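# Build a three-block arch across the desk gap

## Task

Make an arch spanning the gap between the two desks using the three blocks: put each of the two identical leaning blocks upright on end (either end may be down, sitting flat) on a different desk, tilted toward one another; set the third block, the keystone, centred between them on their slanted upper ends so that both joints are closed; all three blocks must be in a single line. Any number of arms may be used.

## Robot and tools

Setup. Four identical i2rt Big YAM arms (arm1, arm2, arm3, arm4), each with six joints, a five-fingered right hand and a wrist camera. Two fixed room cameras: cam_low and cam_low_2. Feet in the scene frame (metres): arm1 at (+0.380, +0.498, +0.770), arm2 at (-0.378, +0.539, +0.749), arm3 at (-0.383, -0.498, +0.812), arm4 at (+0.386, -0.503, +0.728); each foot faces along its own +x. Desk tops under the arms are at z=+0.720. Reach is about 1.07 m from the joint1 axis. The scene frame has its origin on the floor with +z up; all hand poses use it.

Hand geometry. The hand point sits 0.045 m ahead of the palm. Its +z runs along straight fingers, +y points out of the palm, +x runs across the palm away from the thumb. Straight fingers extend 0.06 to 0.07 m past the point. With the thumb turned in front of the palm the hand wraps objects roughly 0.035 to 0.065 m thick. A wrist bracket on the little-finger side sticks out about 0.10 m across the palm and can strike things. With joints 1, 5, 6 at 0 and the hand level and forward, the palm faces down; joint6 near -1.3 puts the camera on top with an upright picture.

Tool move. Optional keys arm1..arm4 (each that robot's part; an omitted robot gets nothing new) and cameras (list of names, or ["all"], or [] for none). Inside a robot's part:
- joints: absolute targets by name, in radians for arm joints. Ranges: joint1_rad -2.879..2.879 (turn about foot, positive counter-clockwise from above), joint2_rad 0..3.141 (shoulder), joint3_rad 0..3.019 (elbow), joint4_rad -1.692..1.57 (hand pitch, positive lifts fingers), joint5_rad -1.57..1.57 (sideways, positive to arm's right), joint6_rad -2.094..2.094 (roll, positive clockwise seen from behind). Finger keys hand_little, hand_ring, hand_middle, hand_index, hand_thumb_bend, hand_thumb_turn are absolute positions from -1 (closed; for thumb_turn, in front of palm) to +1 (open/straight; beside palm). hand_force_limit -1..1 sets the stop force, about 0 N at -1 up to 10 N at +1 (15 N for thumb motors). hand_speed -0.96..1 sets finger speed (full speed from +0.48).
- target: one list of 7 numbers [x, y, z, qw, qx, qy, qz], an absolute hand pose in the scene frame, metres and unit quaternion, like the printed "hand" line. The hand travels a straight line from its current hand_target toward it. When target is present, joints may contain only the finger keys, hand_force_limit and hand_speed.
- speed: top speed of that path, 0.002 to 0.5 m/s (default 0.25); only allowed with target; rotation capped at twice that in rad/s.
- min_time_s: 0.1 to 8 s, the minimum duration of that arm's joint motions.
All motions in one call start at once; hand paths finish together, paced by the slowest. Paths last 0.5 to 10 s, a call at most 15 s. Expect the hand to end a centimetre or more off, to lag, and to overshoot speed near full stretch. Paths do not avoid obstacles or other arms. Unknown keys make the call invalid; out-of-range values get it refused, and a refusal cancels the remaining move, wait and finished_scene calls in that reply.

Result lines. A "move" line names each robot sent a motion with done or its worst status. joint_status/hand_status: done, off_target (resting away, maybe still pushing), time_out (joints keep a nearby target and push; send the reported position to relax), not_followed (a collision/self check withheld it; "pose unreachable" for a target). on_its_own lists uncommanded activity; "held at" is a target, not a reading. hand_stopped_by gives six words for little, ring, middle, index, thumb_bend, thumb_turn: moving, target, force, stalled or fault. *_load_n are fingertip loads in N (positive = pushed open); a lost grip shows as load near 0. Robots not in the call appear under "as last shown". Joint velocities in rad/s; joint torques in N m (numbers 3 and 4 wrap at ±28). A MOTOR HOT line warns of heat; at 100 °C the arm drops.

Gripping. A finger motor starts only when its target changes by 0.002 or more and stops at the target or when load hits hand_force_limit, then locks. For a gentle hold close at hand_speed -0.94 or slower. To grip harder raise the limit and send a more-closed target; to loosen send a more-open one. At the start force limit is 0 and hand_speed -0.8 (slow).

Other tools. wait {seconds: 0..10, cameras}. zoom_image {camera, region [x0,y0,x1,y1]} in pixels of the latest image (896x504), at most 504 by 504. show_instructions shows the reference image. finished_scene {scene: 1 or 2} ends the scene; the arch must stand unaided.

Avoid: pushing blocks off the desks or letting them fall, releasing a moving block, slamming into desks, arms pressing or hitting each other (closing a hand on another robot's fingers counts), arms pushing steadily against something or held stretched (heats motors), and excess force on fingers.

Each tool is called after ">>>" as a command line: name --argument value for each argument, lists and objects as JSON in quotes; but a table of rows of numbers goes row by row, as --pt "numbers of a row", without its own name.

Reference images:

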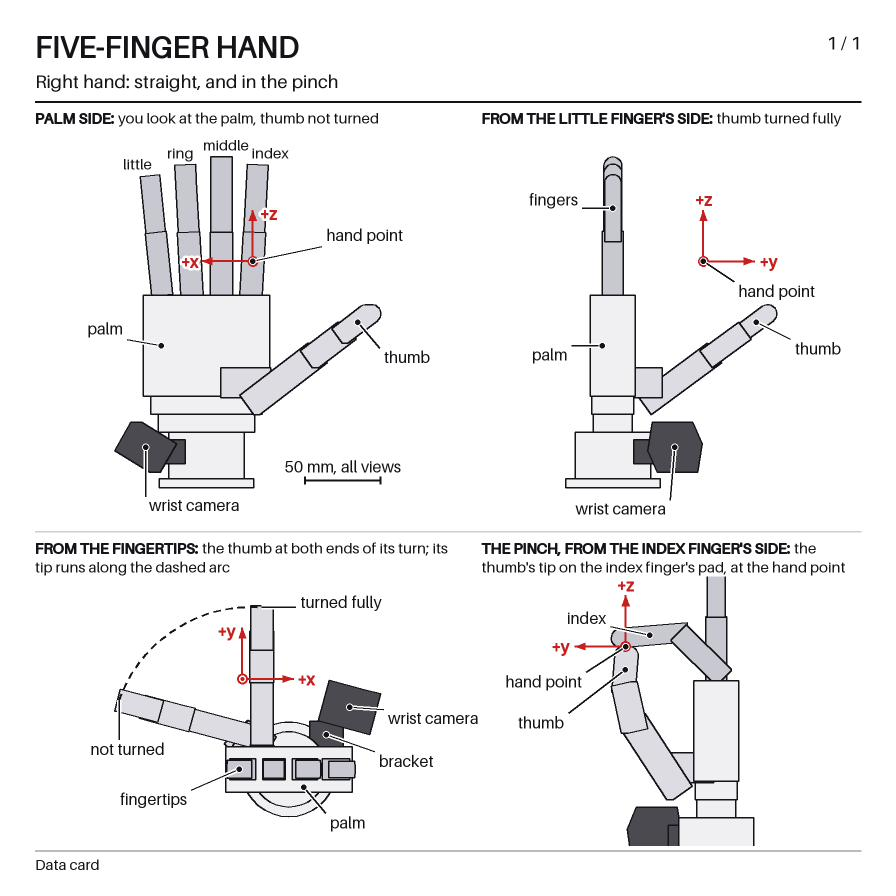

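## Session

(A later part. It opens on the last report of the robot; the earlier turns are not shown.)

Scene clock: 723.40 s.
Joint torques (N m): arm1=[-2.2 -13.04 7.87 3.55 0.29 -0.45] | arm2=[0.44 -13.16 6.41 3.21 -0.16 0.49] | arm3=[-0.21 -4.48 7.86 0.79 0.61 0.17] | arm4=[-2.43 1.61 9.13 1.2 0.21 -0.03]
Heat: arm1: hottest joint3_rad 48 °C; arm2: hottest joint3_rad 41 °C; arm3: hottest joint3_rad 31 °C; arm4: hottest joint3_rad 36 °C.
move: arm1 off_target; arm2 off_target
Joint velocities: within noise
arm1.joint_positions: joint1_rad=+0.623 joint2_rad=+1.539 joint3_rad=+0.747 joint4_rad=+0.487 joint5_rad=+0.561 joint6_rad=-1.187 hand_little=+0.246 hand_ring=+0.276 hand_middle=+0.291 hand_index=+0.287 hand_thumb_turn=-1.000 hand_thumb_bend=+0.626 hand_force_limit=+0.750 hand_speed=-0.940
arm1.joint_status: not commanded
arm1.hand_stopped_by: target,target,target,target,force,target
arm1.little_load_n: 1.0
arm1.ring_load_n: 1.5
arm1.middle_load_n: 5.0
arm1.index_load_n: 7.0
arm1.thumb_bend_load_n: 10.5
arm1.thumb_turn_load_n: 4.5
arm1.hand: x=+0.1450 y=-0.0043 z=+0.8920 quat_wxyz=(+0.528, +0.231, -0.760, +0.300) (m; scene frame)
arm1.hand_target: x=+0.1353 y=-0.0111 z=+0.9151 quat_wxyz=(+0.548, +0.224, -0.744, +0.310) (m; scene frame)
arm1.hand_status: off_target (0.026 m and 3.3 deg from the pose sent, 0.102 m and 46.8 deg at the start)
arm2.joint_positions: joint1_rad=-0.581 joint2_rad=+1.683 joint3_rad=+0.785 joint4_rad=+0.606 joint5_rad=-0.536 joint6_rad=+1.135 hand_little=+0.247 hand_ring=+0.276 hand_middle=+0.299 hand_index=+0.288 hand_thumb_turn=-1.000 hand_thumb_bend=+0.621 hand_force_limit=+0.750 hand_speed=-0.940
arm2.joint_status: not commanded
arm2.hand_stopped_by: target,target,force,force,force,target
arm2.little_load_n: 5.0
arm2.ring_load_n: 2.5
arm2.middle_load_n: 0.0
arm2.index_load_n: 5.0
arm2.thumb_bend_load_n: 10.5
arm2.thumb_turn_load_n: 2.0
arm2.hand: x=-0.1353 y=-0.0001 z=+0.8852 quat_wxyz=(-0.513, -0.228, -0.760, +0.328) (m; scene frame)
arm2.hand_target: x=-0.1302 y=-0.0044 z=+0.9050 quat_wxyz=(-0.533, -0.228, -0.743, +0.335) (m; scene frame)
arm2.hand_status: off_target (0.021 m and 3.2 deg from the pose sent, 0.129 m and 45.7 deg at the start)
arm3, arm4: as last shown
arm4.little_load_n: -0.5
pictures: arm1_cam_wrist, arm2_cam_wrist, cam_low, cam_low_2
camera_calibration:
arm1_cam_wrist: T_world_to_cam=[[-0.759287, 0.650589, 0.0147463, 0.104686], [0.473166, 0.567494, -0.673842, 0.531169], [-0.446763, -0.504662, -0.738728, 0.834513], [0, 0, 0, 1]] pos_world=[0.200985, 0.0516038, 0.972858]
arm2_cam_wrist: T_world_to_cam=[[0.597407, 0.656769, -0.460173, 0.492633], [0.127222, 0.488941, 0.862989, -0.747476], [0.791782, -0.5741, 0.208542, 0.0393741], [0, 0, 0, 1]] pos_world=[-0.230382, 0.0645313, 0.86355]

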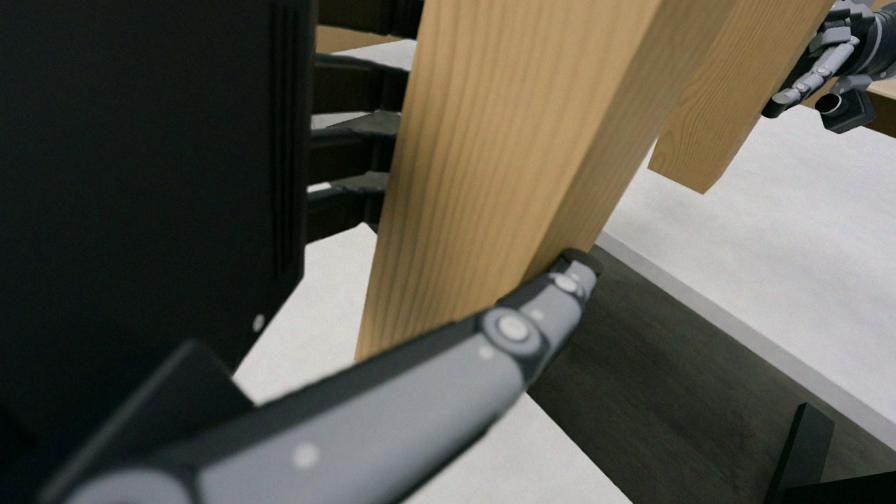

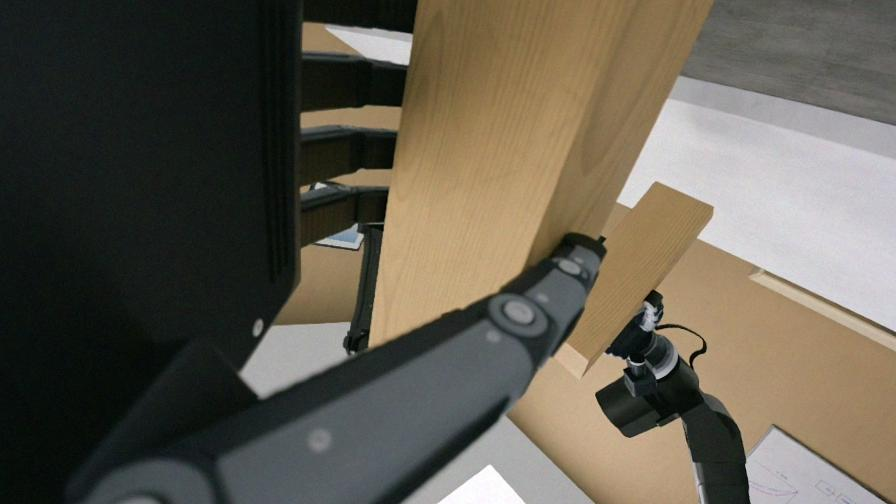

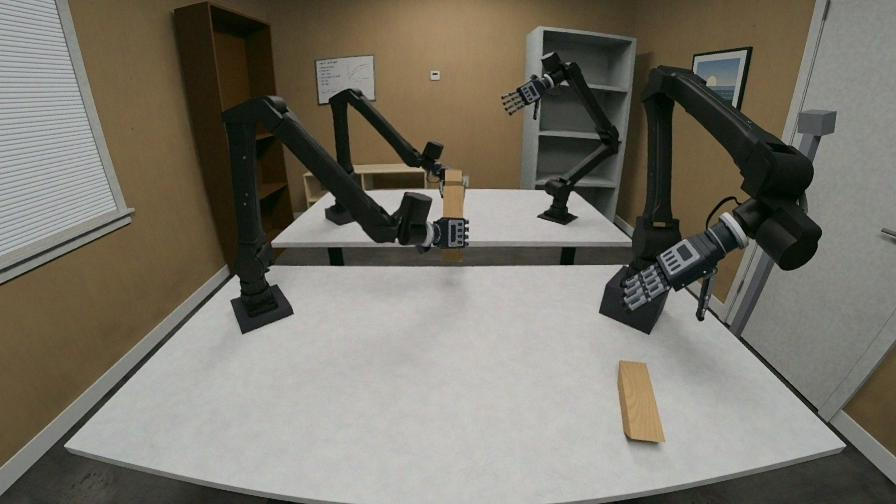

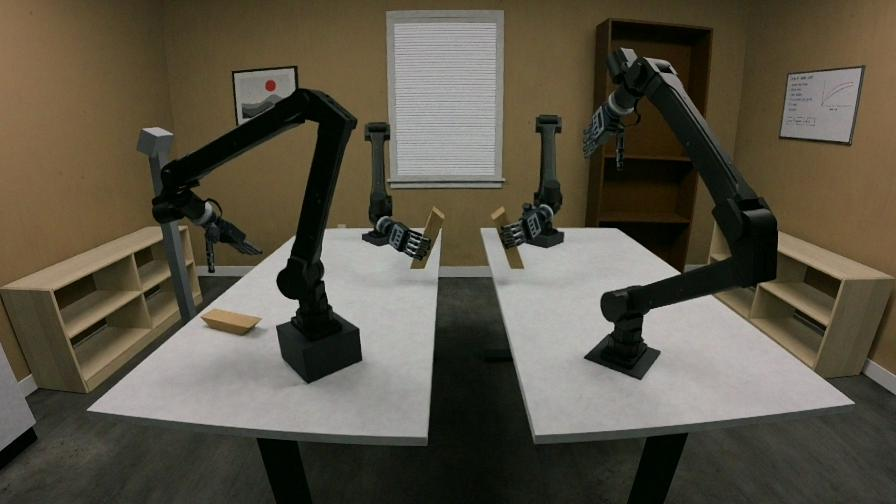

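>>> move --arm1 '{"target": [0.1203, -0.012, 0.892, 0.5684, 0.2169, -0.7262, 0.3201], "speed": 0.06}' --arm2 '{"target": [-0.1226, -0.006, 0.892, 0.553, 0.2293, 0.7241, -0.3424], "speed": 0.06}' --arm4 '{"target": [0.02, -0.32, 1.14, 0.3548, -0.8566, 0.3461, -0.1434], "speed": 0.2}' --cameras '["all"]'

>>> zoom_image --camera "cam_low_2" --region '[395, 195, 555, 295]'

Scene clock: 766.47 s.
Joint torques (N m): arm1=[-2.08 -13.86 7.15 3.34 0.22 -0.52] | arm2=[0.5 -13.51 5.83 3.26 -0.1 0.52] | arm3=[0.38 -5.07 7.95 0.55 0.6 0.21] | arm4=[-2.78 -7.82 11.95 -0.43 0.54 0.1]
Heat: arm1: hottest joint3_rad 47 °C; arm2: hottest joint3_rad 37 °C; arm3: hottest joint3_rad 31 °C; arm4: hottest joint3_rad 36 °C.
move: arm1 off_target; arm2 off_target; arm4 off_target
Joint velocities: within noise
arm1.joint_positions: joint1_rad=+0.596 joint2_rad=+1.629 joint3_rad=+0.714 joint4_rad=+0.682 joint5_rad=+0.545 joint6_rad=-1.228 hand_little=+0.246 hand_ring=+0.276 hand_middle=+0.291 hand_index=+0.287 hand_thumb_turn=-1.000 hand_thumb_bend=+0.626 hand_force_limit=+0.750 hand_speed=-0.940
arm1.joint_status: not commanded
arm1.hand_stopped_by: target,target,target,target,force,target
arm1.little_load_n: 0.5
arm1.ring_load_n: 2.0
arm1.middle_load_n: 5.0
arm1.index_load_n: 7.0
arm1.thumb_bend_load_n: 10.5
arm1.thumb_turn_load_n: 4.5
arm1.hand: x=+0.1304 y=-0.0052 z=+0.8698 quat_wxyz=(+0.548, +0.224, -0.743, +0.311) (m; scene frame)
arm1.hand_target: x=+0.1206 y=-0.0112 z=+0.8921 quat_wxyz=(+0.568, +0.217, -0.727, +0.320) (m; scene frame)
arm1.hand_status: off_target (0.025 m and 3.3 deg from the pose sent, 0.026 m and 6.6 deg at the start)
arm2.joint_positions: joint1_rad=-0.567 joint2_rad=+1.756 joint3_rad=+0.772 joint4_rad=+0.757 joint5_rad=-0.527 joint6_rad=+1.185 hand_little=+0.247 hand_ring=+0.276 hand_middle=+0.299 hand_index=+0.288 hand_thumb_turn=-1.000 hand_thumb_bend=+0.621 hand_force_limit=+0.750 hand_speed=-0.940
arm2.joint_status: not commanded
arm2.hand_stopped_by: target,target,force,force,force,target
arm2.little_load_n: 5.5
arm2.ring_load_n: 2.5
arm2.middle_load_n: 0.0
arm2.index_load_n: 5.0
arm2.thumb_bend_load_n: 10.5
arm2.thumb_turn_load_n: 2.0
arm2.hand: x=-0.1280 y=-0.0022 z=+0.8728 quat_wxyz=(-0.533, -0.229, -0.742, +0.336) (m; scene frame)
arm2.hand_target: x=-0.1229 y=-0.0055 z=+0.8920 quat_wxyz=(-0.553, -0.229, -0.725, +0.342) (m; scene frame)
arm2.hand_status: off_target (0.020 m and 3.2 deg from the pose sent, 0.016 m and 6.4 deg at the start)
arm3: as last shown
arm4.joint_positions: joint1_rad=+0.498 joint2_rad=+1.158 joint3_rad=+1.511 joint4_rad=-1.667 joint5_rad=+0.701 joint6_rad=+1.731 hand_little=+1.000 hand_ring=+1.000 hand_middle=+1.000 hand_index=+1.000 hand_thumb_turn=+1.000 hand_thumb_bend=+1.000 hand_force_limit=+0.000 hand_speed=-0.800
arm4.joint_status: not commanded
arm4.hand_stopped_by: target,target,target,target,target,target
arm4.little_load_n: 0.0
arm4.ring_load_n: 0.0
arm4.middle_load_n: 0.0
arm4.index_load_n: 0.0
arm4.thumb_bend_load_n: 0.0
arm4.thumb_turn_load_n: 0.0
arm4.hand: x=+0.0223 y=-0.3209 z=+1.1229 quat_wxyz=(-0.350, +0.901, -0.237, -0.098) (m; scene frame)
arm4.hand_target: x=+0.0204 y=-0.3195 z=+1.1391 quat_wxyz=(-0.348, +0.898, -0.247, -0.111) (m; scene frame)
arm4.hand_status: off_target (0.017 m and 30.9 deg from the pose sent, 0.378 m and 121.7 deg at the start; pose on its path clipped on 111 of 210 steps; a joint's target at an end of its range on 155 of 210 steps)
pictures: arm1_cam_wrist, arm2_cam_wrist, arm3_cam_wrist, arm4_cam_wrist, cam_low, cam_low_2
camera_calibration:
arm1_cam_wrist: T_world_to_cam=[[-0.75674, 0.653537, 0.0153122, 0.0936921], [0.448175, 0.535716, -0.715645, 0.563076], [-0.475903, -0.534694, -0.698297, 0.779683], [0, 0, 0, 1]] pos_world=[0.189598, 0.0540122, 0.945977]
arm2_cam_wrist: T_world_to_cam=[[0.621632, 0.638452, -0.45382, 0.481443], [0.0912896, 0.516365, 0.851489, -0.731188], [0.777971, -0.570742, 0.262705, -0.0141459], [0, 0, 0, 1]] pos_world=[-0.221526, 0.0621081, 0.844803]
arm3_cam_wrist: T_world_to_cam=[[0.0895302, -0.737855, -0.668995, 0.412359], [-0.94449, -0.27608, 0.178099, -0.912915], [-0.316107, 0.615914, -0.721614, 0.795105], [0, 0, 0, 1]] pos_world=[-0.647819, -0.437493, 1.01221]
arm4_cam_wrist: T_world_to_cam=[[-0.200633, -0.73023, -0.653077, 0.501282], [-0.838426, -0.216835, 0.500025, -0.614045], [-0.506743, 0.647878, -0.56874, 0.970546], [0, 0, 0, 1]] pos_world=[0.0775598, -0.39589, 1.1864]

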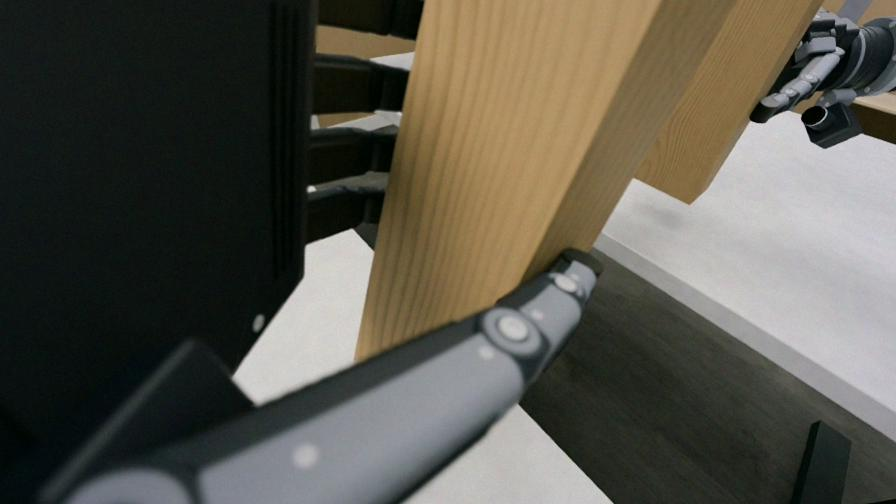

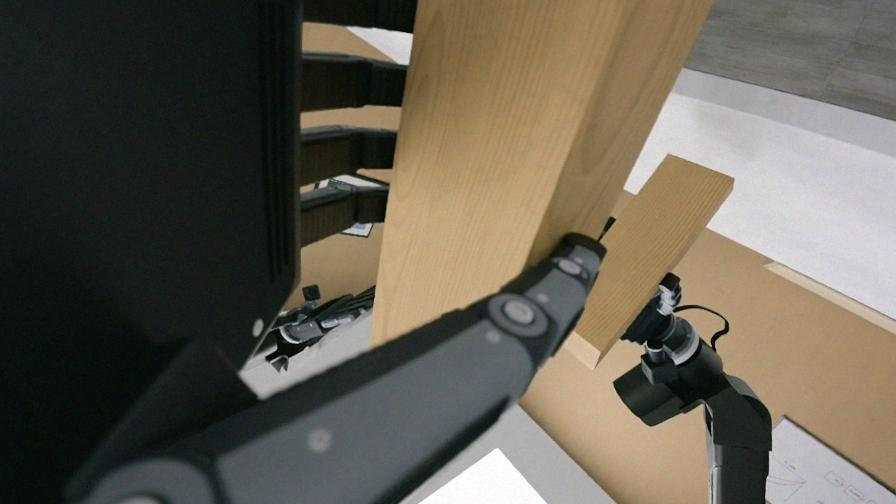

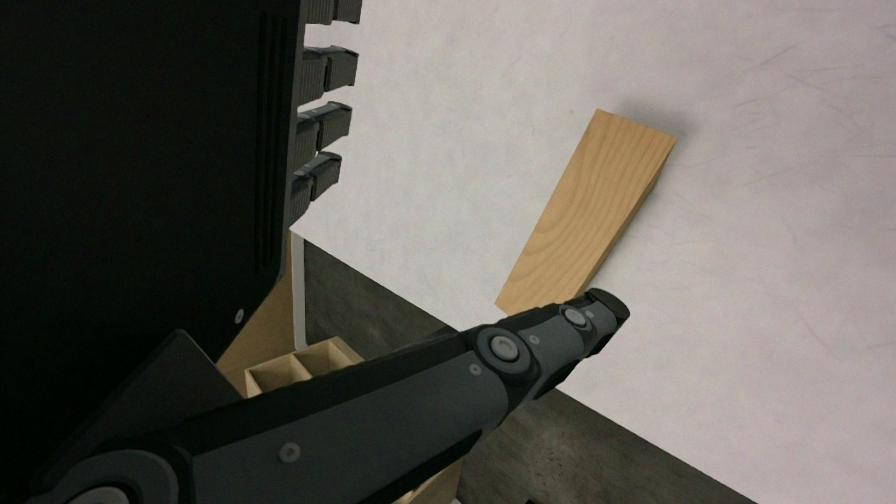

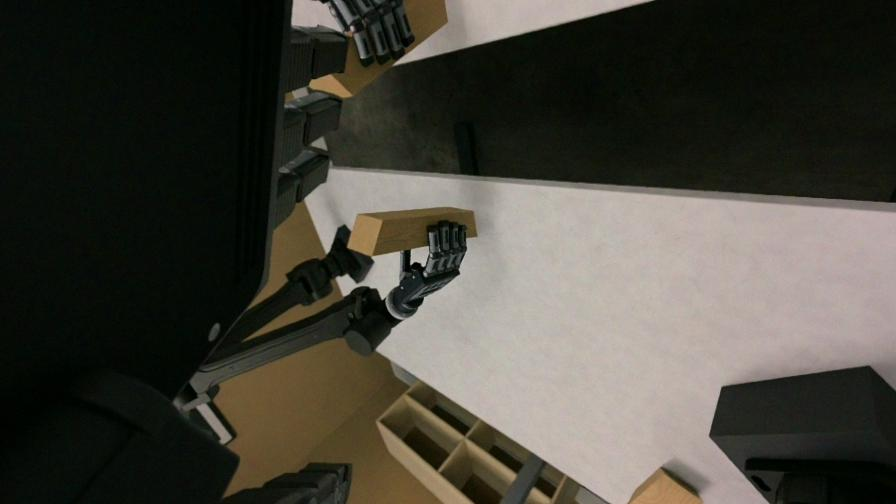

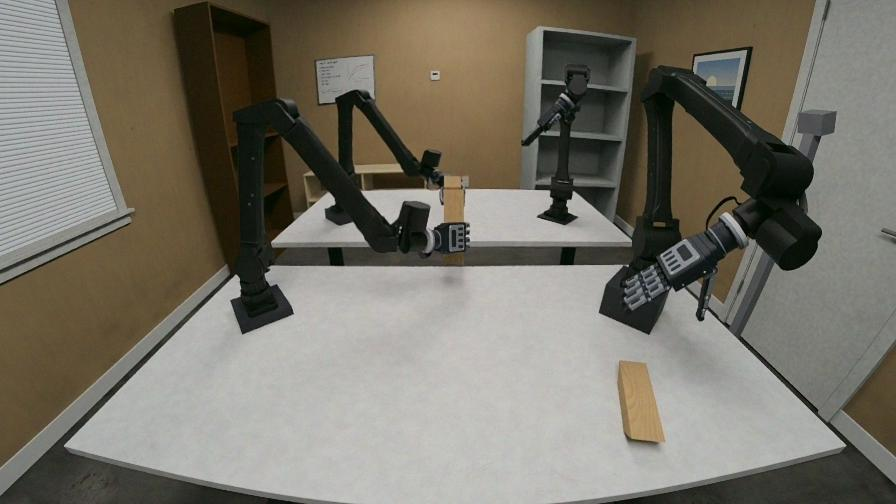

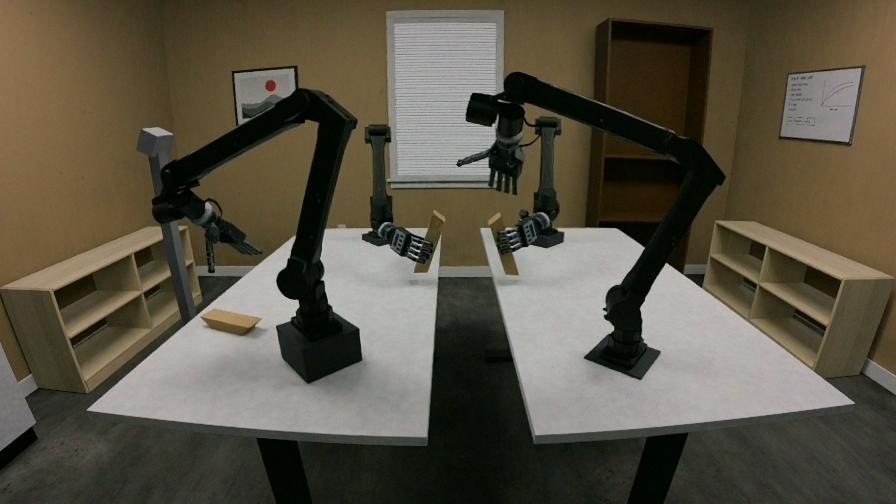

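Scaled by 3.150 from the camera's 896x504 image, which has a finer 1280x720 frame.

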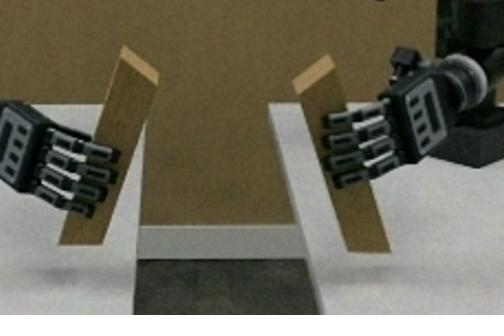

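>>> move --arm4 '{"joints": {"joint1_rad": 0.14, "joint2_rad": 0.599, "joint3_rad": 1.388, "joint4_rad": -1.25, "joint5_rad": 0.164, "joint6_rad": -1.333}, "min_time_s": 3}' --cameras '["arm4_cam_wrist", "cam_low_2"]'

Scene clock: 777.17 s.
Joint torques (N m): arm1=[-1.96 -13.57 7.15 3.48 0.26 -0.51] | arm2=[0.44 -13.39 5.82 3.26 -0.09 0.51] | arm3=[-0.5 -4.84 7.84 0.54 0.61 0.22] | arm4=[-3.43 0.73 7.2 1.89 0.12 -0.14]
Heat: arm1: hottest joint3_rad 46 °C; arm2: hottest joint3_rad 37 °C; arm3: hottest joint3_rad 31 °C; arm4: hottest joint3_rad 37 °C.
move: arm4 done
Joint velocities: within noise
arm1, arm2, arm3: as last shown
arm1.index_load_n: 6.5
arm2.little_load_n: 5.0
arm2.thumb_bend_load_n: 11.0
arm2.thumb_turn_load_n: 1.5
arm4.joint_positions: joint1_rad=+0.153 joint2_rad=+0.605 joint3_rad=+1.393 joint4_rad=-1.271 joint5_rad=+0.166 joint6_rad=-1.324 hand_little=+1.000 hand_ring=+1.000 hand_middle=+1.000 hand_index=+1.000 hand_thumb_turn=+1.000 hand_thumb_bend=+1.000 hand_force_limit=+0.000 hand_speed=-0.800
arm4.joint_status: all done
arm4.hand_stopped_by: target,target,target,target,target,target
arm4.little_load_n: 0.0
arm4.ring_load_n: 0.0
arm4.middle_load_n: 0.0
arm4.index_load_n: 0.0
arm4.thumb_bend_load_n: 0.0
arm4.thumb_turn_load_n: 0.0
arm4.hand: x=+0.2424 y=-0.3087 z=+1.2412 quat_wxyz=(-0.491, +0.391, +0.760, +0.167) (m; scene frame)
arm4.hand_target: x=+0.2435 y=-0.3059 z=+1.2448 quat_wxyz=(-0.499, +0.390, +0.754, +0.173) (m; scene frame)
arm4.hand_status: not commanded
pictures: arm4_cam_wrist, cam_low_2
camera_calibration:
arm4_cam_wrist: T_world_to_cam=[[0.662245, 0.733099, 0.15491, -0.128668], [0.685205, -0.508867, -0.521103, 0.321896], [-0.303192, 0.451244, -0.839318, 1.36727], [0, 0, 0, 1]] pos_world=[0.279189, -0.358843, 1.33525]

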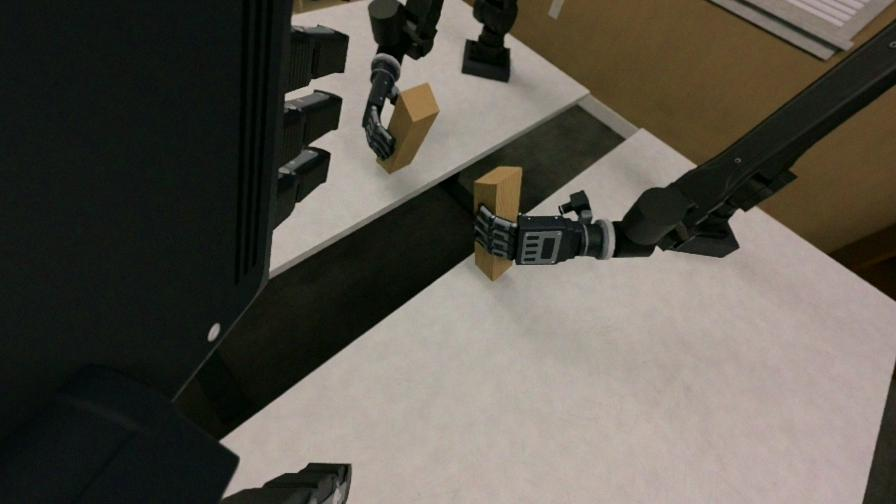

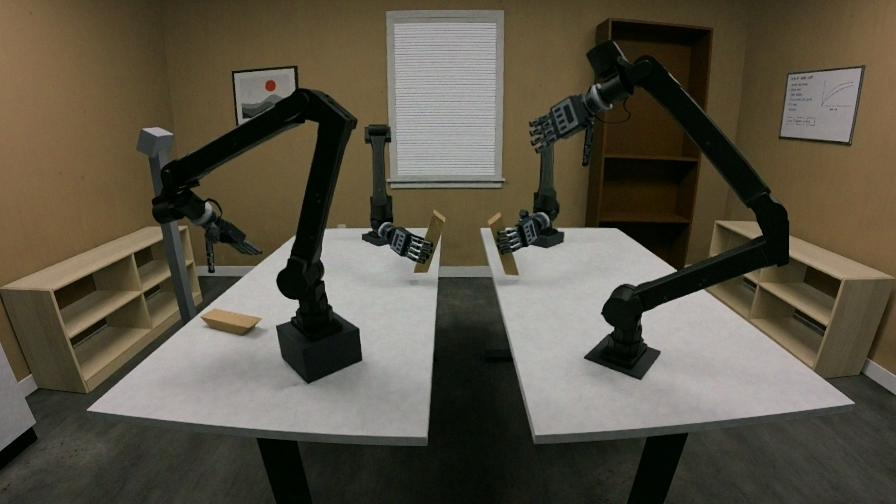

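>>> zoom_image --camera "arm4_cam_wrist" --region '[350, 70, 550, 290]'

>>> zoom_image --camera "cam_low_2" --region '[395, 195, 475, 285]'

>>> zoom_image --camera "cam_low_2" --region '[475, 195, 555, 285]'

Scaled by 2.291 from the camera's 896x504 image, which has a finer 1280x720 frame.

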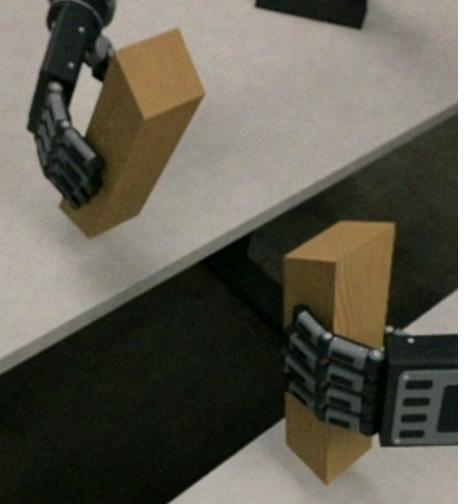

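Scaled by 5.600 from the camera's 896x504 image, which has a finer 1280x720 frame.

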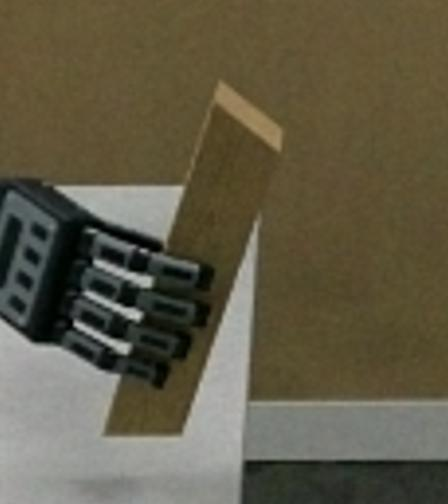

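Scaled by 5.600 from the camera's 896x504 image, which has a finer 1280x720 frame.

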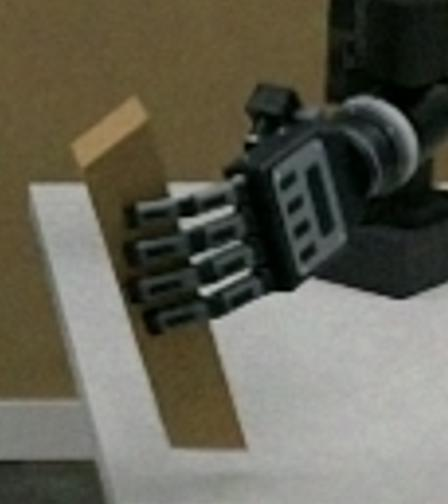

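>>> zoom_image --camera "arm4_cam_wrist" --region '[370, 75, 450, 185]'

>>> zoom_image --camera "arm4_cam_wrist" --region '[465, 160, 545, 290]'

Scaled by 4.582 from the camera's 896x504 image, which has a finer 1280x720 frame.

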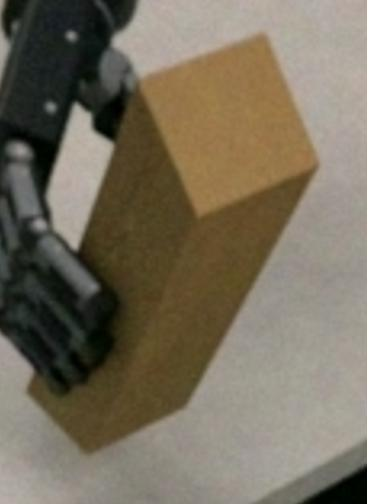

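Scaled by 3.877 from the camera's 896x504 image, which has a finer 1280x720 frame.

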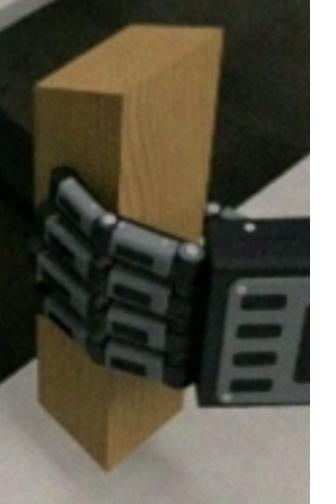

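>>> move --arm1 '{"target": [0.1116, -0.0112, 0.8693, 0.5726, 0.2074, -0.729, 0.3127], "speed": 0.05}' --arm2 '{"target": [-0.105, -0.006, 0.869, 0.553, 0.2293, 0.7241, -0.3424], "speed": 0.05}' --cameras '["arm4_cam_wrist", "cam_low_2"]'

>>> zoom_image --camera "arm4_cam_wrist" --region '[370, 80, 450, 200]'

>>> zoom_image --camera "arm4_cam_wrist" --region '[450, 170, 540, 305]'

>>> zoom_image --camera "cam_low_2" --region '[395, 200, 475, 290]'

>>> zoom_image --camera "cam_low_2" --region '[475, 200, 555, 290]'

Scene clock: 872.03 s.
Joint torques (N m): arm1=[-2.08 -14.45 6.75 3.37 0.45 -0.48] | arm2=[0.38 -14.04 5.68 3.32 -0.09 0.51] | arm3=[-0.09 -4.89 8.02 0.53 0.64 0.21] | arm4=[-3.37 0.85 7.21 1.87 0.12 -0.13]
Heat: arm1: hottest joint3_rad 45 °C; arm2: hottest joint3_rad 35 °C; arm3: hottest joint3_rad 31 °C; arm4: hottest joint3_rad 34 °C.
move: arm1 off_target; arm2 off_target
Joint velocities: within noise
arm1.joint_positions: joint1_rad=+0.582 joint2_rad=+1.700 joint3_rad=+0.714 joint4_rad=+0.749 joint5_rad=+0.552 joint6_rad=-1.228 hand_little=+0.246 hand_ring=+0.276 hand_middle=+0.291 hand_index=+0.287 hand_thumb_turn=-1.000 hand_thumb_bend=+0.626 hand_force_limit=+0.750 hand_speed=-0.940
arm1.joint_status: not commanded
arm1.hand_stopped_by: target,target,target,target,force,target
arm1.little_load_n: 1.0
arm1.ring_load_n: 2.0
arm1.middle_load_n: 5.0
arm1.index_load_n: 6.5
arm1.thumb_bend_load_n: 10.5
arm1.thumb_turn_load_n: 4.5
arm1.hand: x=+0.1222 y=-0.0042 z=+0.8460 quat_wxyz=(+0.551, +0.218, -0.746, +0.303) (m; scene frame)
arm1.hand_target: x=+0.1119 y=-0.0103 z=+0.8692 quat_wxyz=(+0.572, +0.207, -0.730, +0.312) (m; scene frame)
arm1.hand_status: off_target (0.027 m and 3.5 deg from the pose sent, 0.020 m and 3.8 deg at the start)
arm2.joint_positions: joint1_rad=-0.527 joint2_rad=+1.826 joint3_rad=+0.772 joint4_rad=+0.824 joint5_rad=-0.489 joint6_rad=+1.192 hand_little=+0.247 hand_ring=+0.276 hand_middle=+0.299 hand_index=+0.288 hand_thumb_turn=-1.000 hand_thumb_bend=+0.621 hand_force_limit=+0.750 hand_speed=-0.940
arm2.joint_status: not commanded
arm2.hand_stopped_by: target,target,force,force,force,target
arm2.little_load_n: 5.0
arm2.ring_load_n: 2.5
arm2.middle_load_n: 0.0
arm2.index_load_n: 5.0
arm2.thumb_bend_load_n: 10.5
arm2.thumb_turn_load_n: 1.5
arm2.hand: x=-0.1100 y=-0.0001 z=+0.8468 quat_wxyz=(-0.531, -0.229, -0.744, +0.334) (m; scene frame)
arm2.hand_target: x=-0.1053 y=-0.0054 z=+0.8689 quat_wxyz=(-0.553, -0.229, -0.725, +0.342) (m; scene frame)
arm2.hand_status: off_target (0.024 m and 3.5 deg from the pose sent, 0.024 m and 3.2 deg at the start)
arm3, arm4: as last shown
arm4.joint_positions: joint1_rad=+0.153 joint2_rad=+0.605 joint3_rad=+1.393 joint4_rad=-1.271 joint5_rad=+0.166 joint6_rad=-1.325 hand_little=+1.000 hand_ring=+1.000 hand_middle=+1.000 hand_index=+1.000 hand_thumb_turn=+1.000 hand_thumb_bend=+1.000 hand_force_limit=+0.000 hand_speed=-0.800
pictures: arm4_cam_wrist, cam_low_2
camera_calibration:
arm4_cam_wrist: T_world_to_cam=[[0.661994, 0.733253, 0.155258, -0.129009], [0.685496, -0.508558, -0.521022, 0.321817], [-0.303083, 0.451342, -0.839304, 1.36726], [0, 0, 0, 1]] pos_world=[0.279191, -0.358842, 1.33525]

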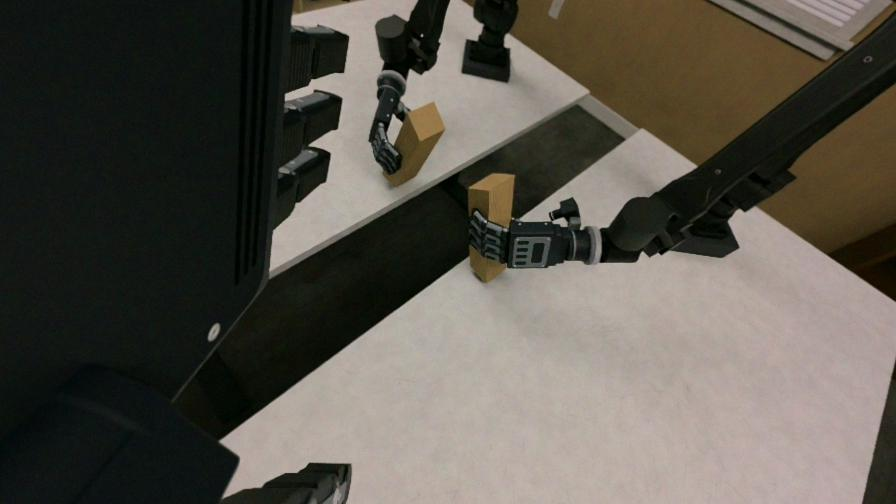

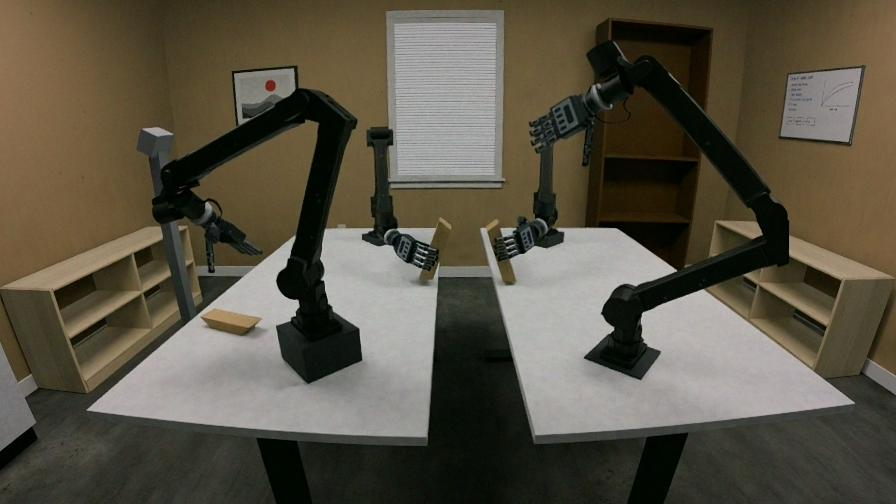

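Scaled by 4.200 from the camera's 896x504 image, which has a finer 1280x720 frame.

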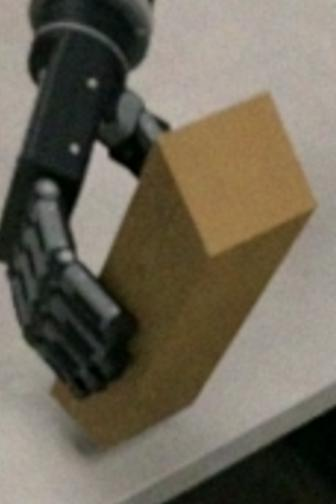

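Scaled by 3.733 from the camera's 896x504 image, which has a finer 1280x720 frame.

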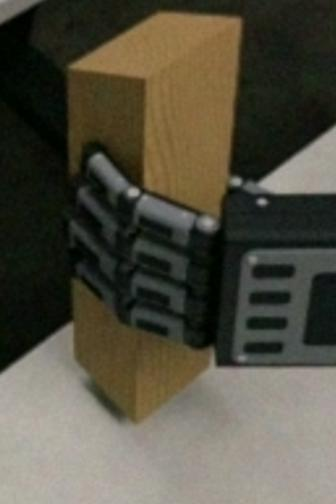

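Scaled by 5.600 from the camera's 896x504 image, which has a finer 1280x720 frame.

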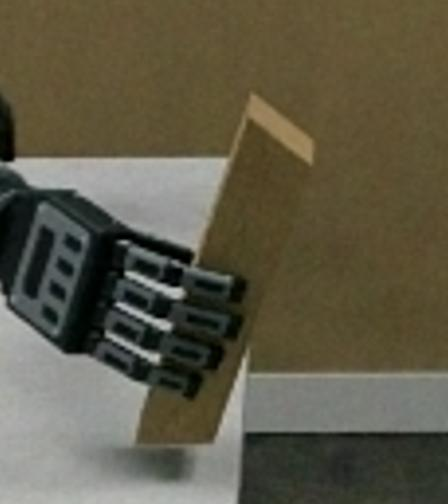

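Scaled by 5.600 from the camera's 896x504 image, which has a finer 1280x720 frame.

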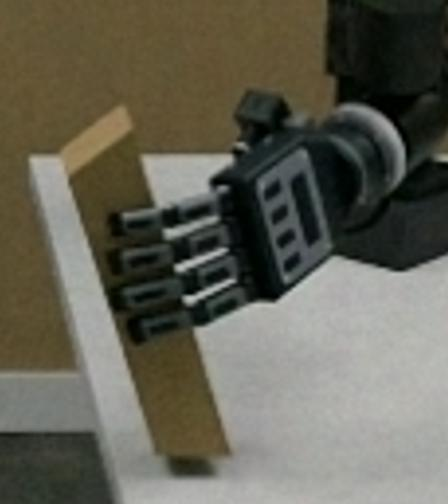

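>>> move --arm1 '{"target": [0.1116, -0.0122, 0.8593, 0.5726, 0.2074, -0.729, 0.3127], "speed": 0.03}' --arm2 '{"target": [-0.105, -0.006, 0.855, 0.553, 0.2293, 0.7241, -0.3424], "speed": 0.03}' --cameras '["arm4_cam_wrist", "cam_low_2"]'

>>> zoom_image --camera "cam_low_2" --region '[395, 200, 555, 300]'

Scene clock: 886.93 s.
Joint torques (N m): arm1=[-1.96 -14.39 6.41 3.37 0.41 -0.5] | arm2=[0.38 -14.33 5.34 3.32 -0.1 0.52] | arm3=[-0.26 -4.84 7.99 0.43 0.62 0.19] | arm4=[-3.49 0.91 7.21 1.91 0.12 -0.12]
Heat: arm1: hottest joint3_rad 44 °C; arm2: hottest joint3_rad 35 °C; arm3: hottest joint3_rad 31 °C; arm4: hottest joint3_rad 33 °C.
move: arm1 off_target; arm2 off_target
Joint velocities: within noise
arm1.joint_positions: joint1_rad=+0.582 joint2_rad=+1.729 joint3_rad=+0.714 joint4_rad=+0.779 joint5_rad=+0.553 joint6_rad=-1.228 hand_little=+0.246 hand_ring=+0.276 hand_middle=+0.291 hand_index=+0.287 hand_thumb_turn=-1.000 hand_thumb_bend=+0.626 hand_force_limit=+0.750 hand_speed=-0.940
arm1.joint_status: not commanded
arm1.hand_stopped_by: target,target,target,target,force,target
arm1.little_load_n: 1.0
arm1.ring_load_n: 2.0
arm1.middle_load_n: 5.0
arm1.index_load_n: 6.5
arm1.thumb_bend_load_n: 10.5
arm1.thumb_turn_load_n: 4.5
arm1.hand: x=+0.1219 y=-0.0054 z=+0.8370 quat_wxyz=(+0.552, +0.217, -0.746, +0.304) (m; scene frame)
arm1.hand_target: x=+0.1118 y=-0.0114 z=+0.8593 quat_wxyz=(+0.572, +0.207, -0.729, +0.312) (m; scene frame)
arm1.hand_status: off_target (0.025 m and 3.4 deg from the pose sent, 0.019 m and 3.5 deg at the start)
arm2.joint_positions: joint1_rad=-0.527 joint2_rad=+1.865 joint3_rad=+0.772 joint4_rad=+0.864 joint5_rad=-0.489 joint6_rad=+1.192 hand_little=+0.247 hand_ring=+0.276 hand_middle=+0.299 hand_index=+0.288 hand_thumb_turn=-1.000 hand_thumb_bend=+0.621 hand_force_limit=+0.750 hand_speed=-0.940
arm2.joint_status: not commanded
arm2.hand_stopped_by: target,target,force,force,force,target
arm2.little_load_n: 5.5
arm2.ring_load_n: 3.0
arm2.middle_load_n: 0.0
arm2.index_load_n: 5.0
arm2.thumb_bend_load_n: 10.5
arm2.thumb_turn_load_n: 1.5
arm2.hand: x=-0.1099 y=-0.0003 z=+0.8334 quat_wxyz=(-0.531, -0.229, -0.744, +0.335) (m; scene frame)
arm2.hand_target: x=-0.1052 y=-0.0054 z=+0.8549 quat_wxyz=(-0.553, -0.229, -0.725, +0.342) (m; scene frame)
arm2.hand_status: off_target (0.023 m and 3.5 deg from the pose sent, 0.011 m and 3.5 deg at the start)
arm3, arm4: as last shown
pictures: arm4_cam_wrist, cam_low_2
camera_calibration:
arm4_cam_wrist: T_world_to_cam=[[0.661994, 0.733253, 0.155258, -0.129009], [0.685496, -0.508558, -0.521022, 0.321817], [-0.303083, 0.451342, -0.839304, 1.36726], [0, 0, 0, 1]] pos_world=[0.279191, -0.358842, 1.33525]

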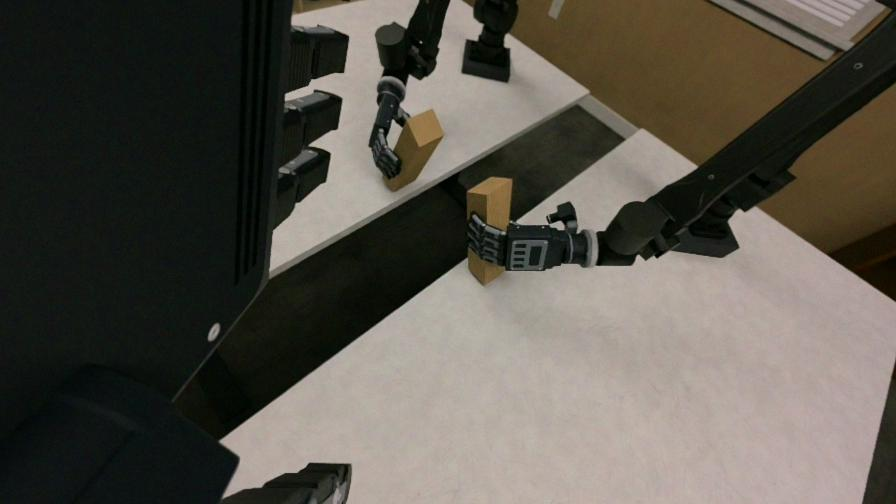

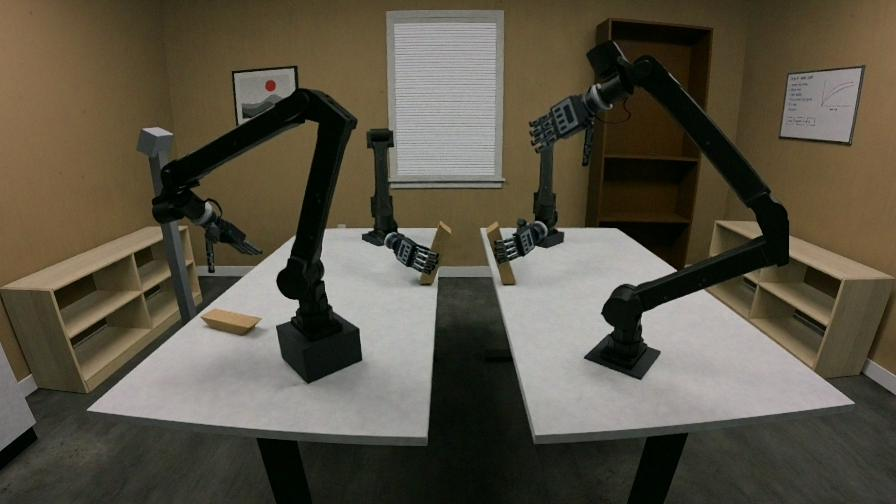

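Scaled by 3.150 from the camera's 896x504 image, which has a finer 1280x720 frame.

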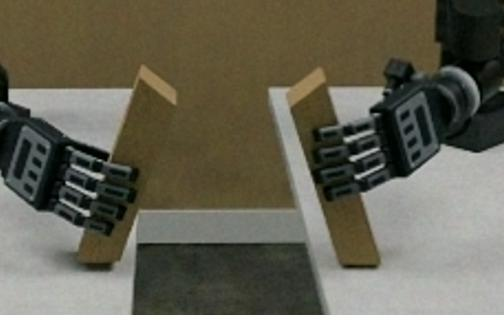

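>>> move --arm1 '{"target": [0.1116, -0.0122, 0.849, 0.5726, 0.2074, -0.729, 0.3127], "speed": 0.02}' --arm2 '{"target": [-0.105, -0.006, 0.845, 0.553, 0.2293, 0.7241, -0.3424], "speed": 0.02}' --cameras '["arm4_cam_wrist", "cam_low_2"]'

>>> zoom_image --camera "cam_low_2" --region '[395, 200, 555, 300]'

Scene clock: 890.67 s.
Joint torques (N m): arm1=[-2.08 -14.1 6.02 3.44 0.35 -0.48] | arm2=[0.38 -14.33 5.18 3.38 -0.09 0.52] | arm3=[-0.44 -4.89 7.92 0.54 0.65 0.18] | arm4=[-3.31 0.85 7.21 1.87 0.12 -0.13]
Heat: arm1: hottest joint3_rad 44 °C; arm2: hottest joint3_rad 35 °C; arm3: hottest joint3_rad 31 °C; arm4: hottest joint3_rad 33 °C.
move: arm1 off_target; arm2 off_target
Joint velocities: within noise
arm1.joint_positions: joint1_rad=+0.582 joint2_rad=+1.753 joint3_rad=+0.714 joint4_rad=+0.812 joint5_rad=+0.554 joint6_rad=-1.229 hand_little=+0.246 hand_ring=+0.276 hand_middle=+0.291 hand_index=+0.287 hand_thumb_turn=-1.000 hand_thumb_bend=+0.626 hand_force_limit=+0.750 hand_speed=-0.940
arm1.joint_status: not commanded
arm1.hand_stopped_by: target,target,target,target,force,target
arm1.little_load_n: 1.0
arm1.ring_load_n: 2.0
arm1.middle_load_n: 5.0
arm1.index_load_n: 6.0
arm1.thumb_bend_load_n: 10.5
arm1.thumb_turn_load_n: 4.0
arm1.hand: x=+0.1214 y=-0.0069 z=+0.8309 quat_wxyz=(+0.554, +0.215, -0.744, +0.306) (m; scene frame)
arm1.hand_target: x=+0.1119 y=-0.0116 z=+0.8489 quat_wxyz=(+0.572, +0.207, -0.729, +0.312) (m; scene frame)
arm1.hand_status: off_target (0.021 m and 3.0 deg from the pose sent, 0.017 m and 3.4 deg at the start)
arm2.joint_positions: joint1_rad=-0.527 joint2_rad=+1.892 joint3_rad=+0.772 joint4_rad=+0.892 joint5_rad=-0.489 joint6_rad=+1.192 hand_little=+0.247 hand_ring=+0.276 hand_middle=+0.299 hand_index=+0.288 hand_thumb_turn=-1.000 hand_thumb_bend=+0.621 hand_force_limit=+0.750 hand_speed=-0.940
arm2.joint_status: not commanded
arm2.hand_stopped_by: target,target,force,force,force,target
arm2.little_load_n: 5.5
arm2.ring_load_n: 2.5
arm2.middle_load_n: 0.0
arm2.index_load_n: 5.0
arm2.thumb_bend_load_n: 10.5
arm2.thumb_turn_load_n: 1.5
arm2.hand: x=-0.1100 y=-0.0002 z=+0.8239 quat_wxyz=(-0.531, -0.229, -0.744, +0.335) (m; scene frame)
arm2.hand_target: x=-0.1052 y=-0.0054 z=+0.8449 quat_wxyz=(-0.553, -0.229, -0.725, +0.342) (m; scene frame)
arm2.hand_status: off_target (0.022 m and 3.5 deg from the pose sent, 0.014 m and 3.5 deg at the start)
arm3.joint_positions: joint1_rad=+2.255 joint2_rad=+1.241 joint3_rad=+0.868 joint4_rad=-1.398 joint5_rad=+0.762 joint6_rad=+1.838 hand_little=+1.000 hand_ring=+1.000 hand_middle=+1.000 hand_index=+1.000 hand_thumb_turn=-1.000 hand_thumb_bend=+1.000 hand_force_limit=+0.000 hand_speed=+0.000
arm3.joint_status: not commanded
arm3.hand_stopped_by: target,target,target,target,target,target
arm3.little_load_n: 0.0
arm3.ring_load_n: 0.0
arm3.middle_load_n: -0.5
arm3.index_load_n: 0.0
arm3.thumb_bend_load_n: 0.0
arm3.thumb_turn_load_n: 0.0
arm3.hand: x=-0.6846 y=-0.3656 z=+0.9315 quat_wxyz=(-0.376, +0.914, -0.137, +0.062) (m; scene frame)
arm3.hand_target: x=-0.6900 y=-0.3686 z=+0.9301 quat_wxyz=(-0.378, +0.914, -0.136, +0.057) (m; scene frame)
arm3.hand_status: not commanded
arm4: as last shown
pictures: arm4_cam_wrist, cam_low_2
camera_calibration:
arm4_cam_wrist: T_world_to_cam=[[0.661994, 0.733253, 0.155258, -0.129009], [0.685496, -0.508558, -0.521022, 0.321817], [-0.303083, 0.451342, -0.839304, 1.36726], [0, 0, 0, 1]] pos_world=[0.279191, -0.358842, 1.33525]

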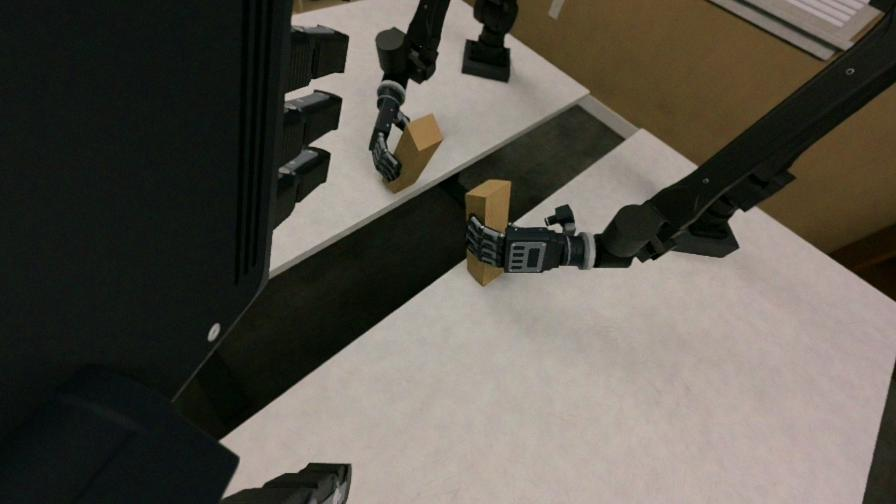

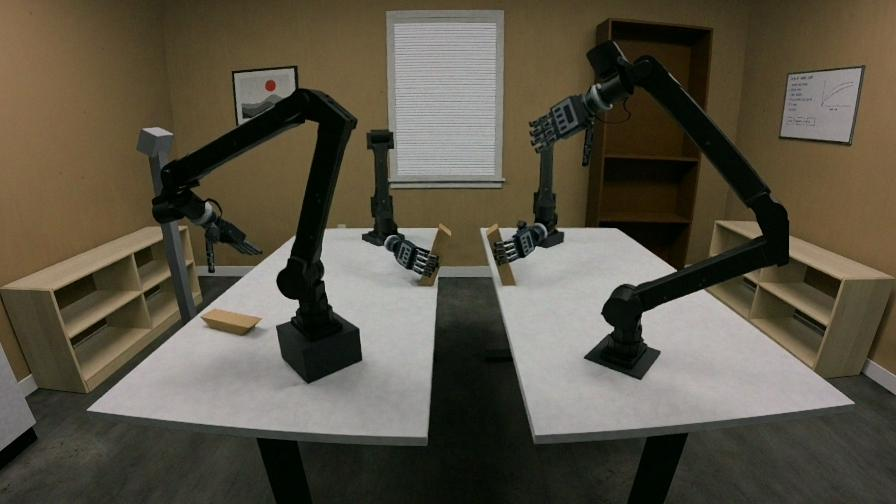

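Scaled by 3.150 from the camera's 896x504 image, which has a finer 1280x720 frame.

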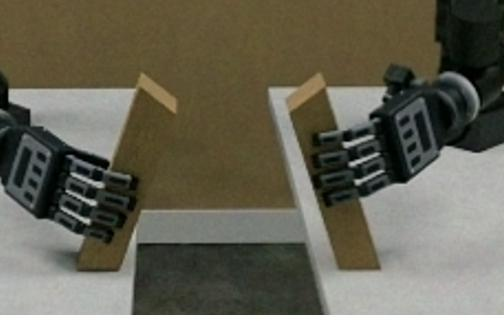

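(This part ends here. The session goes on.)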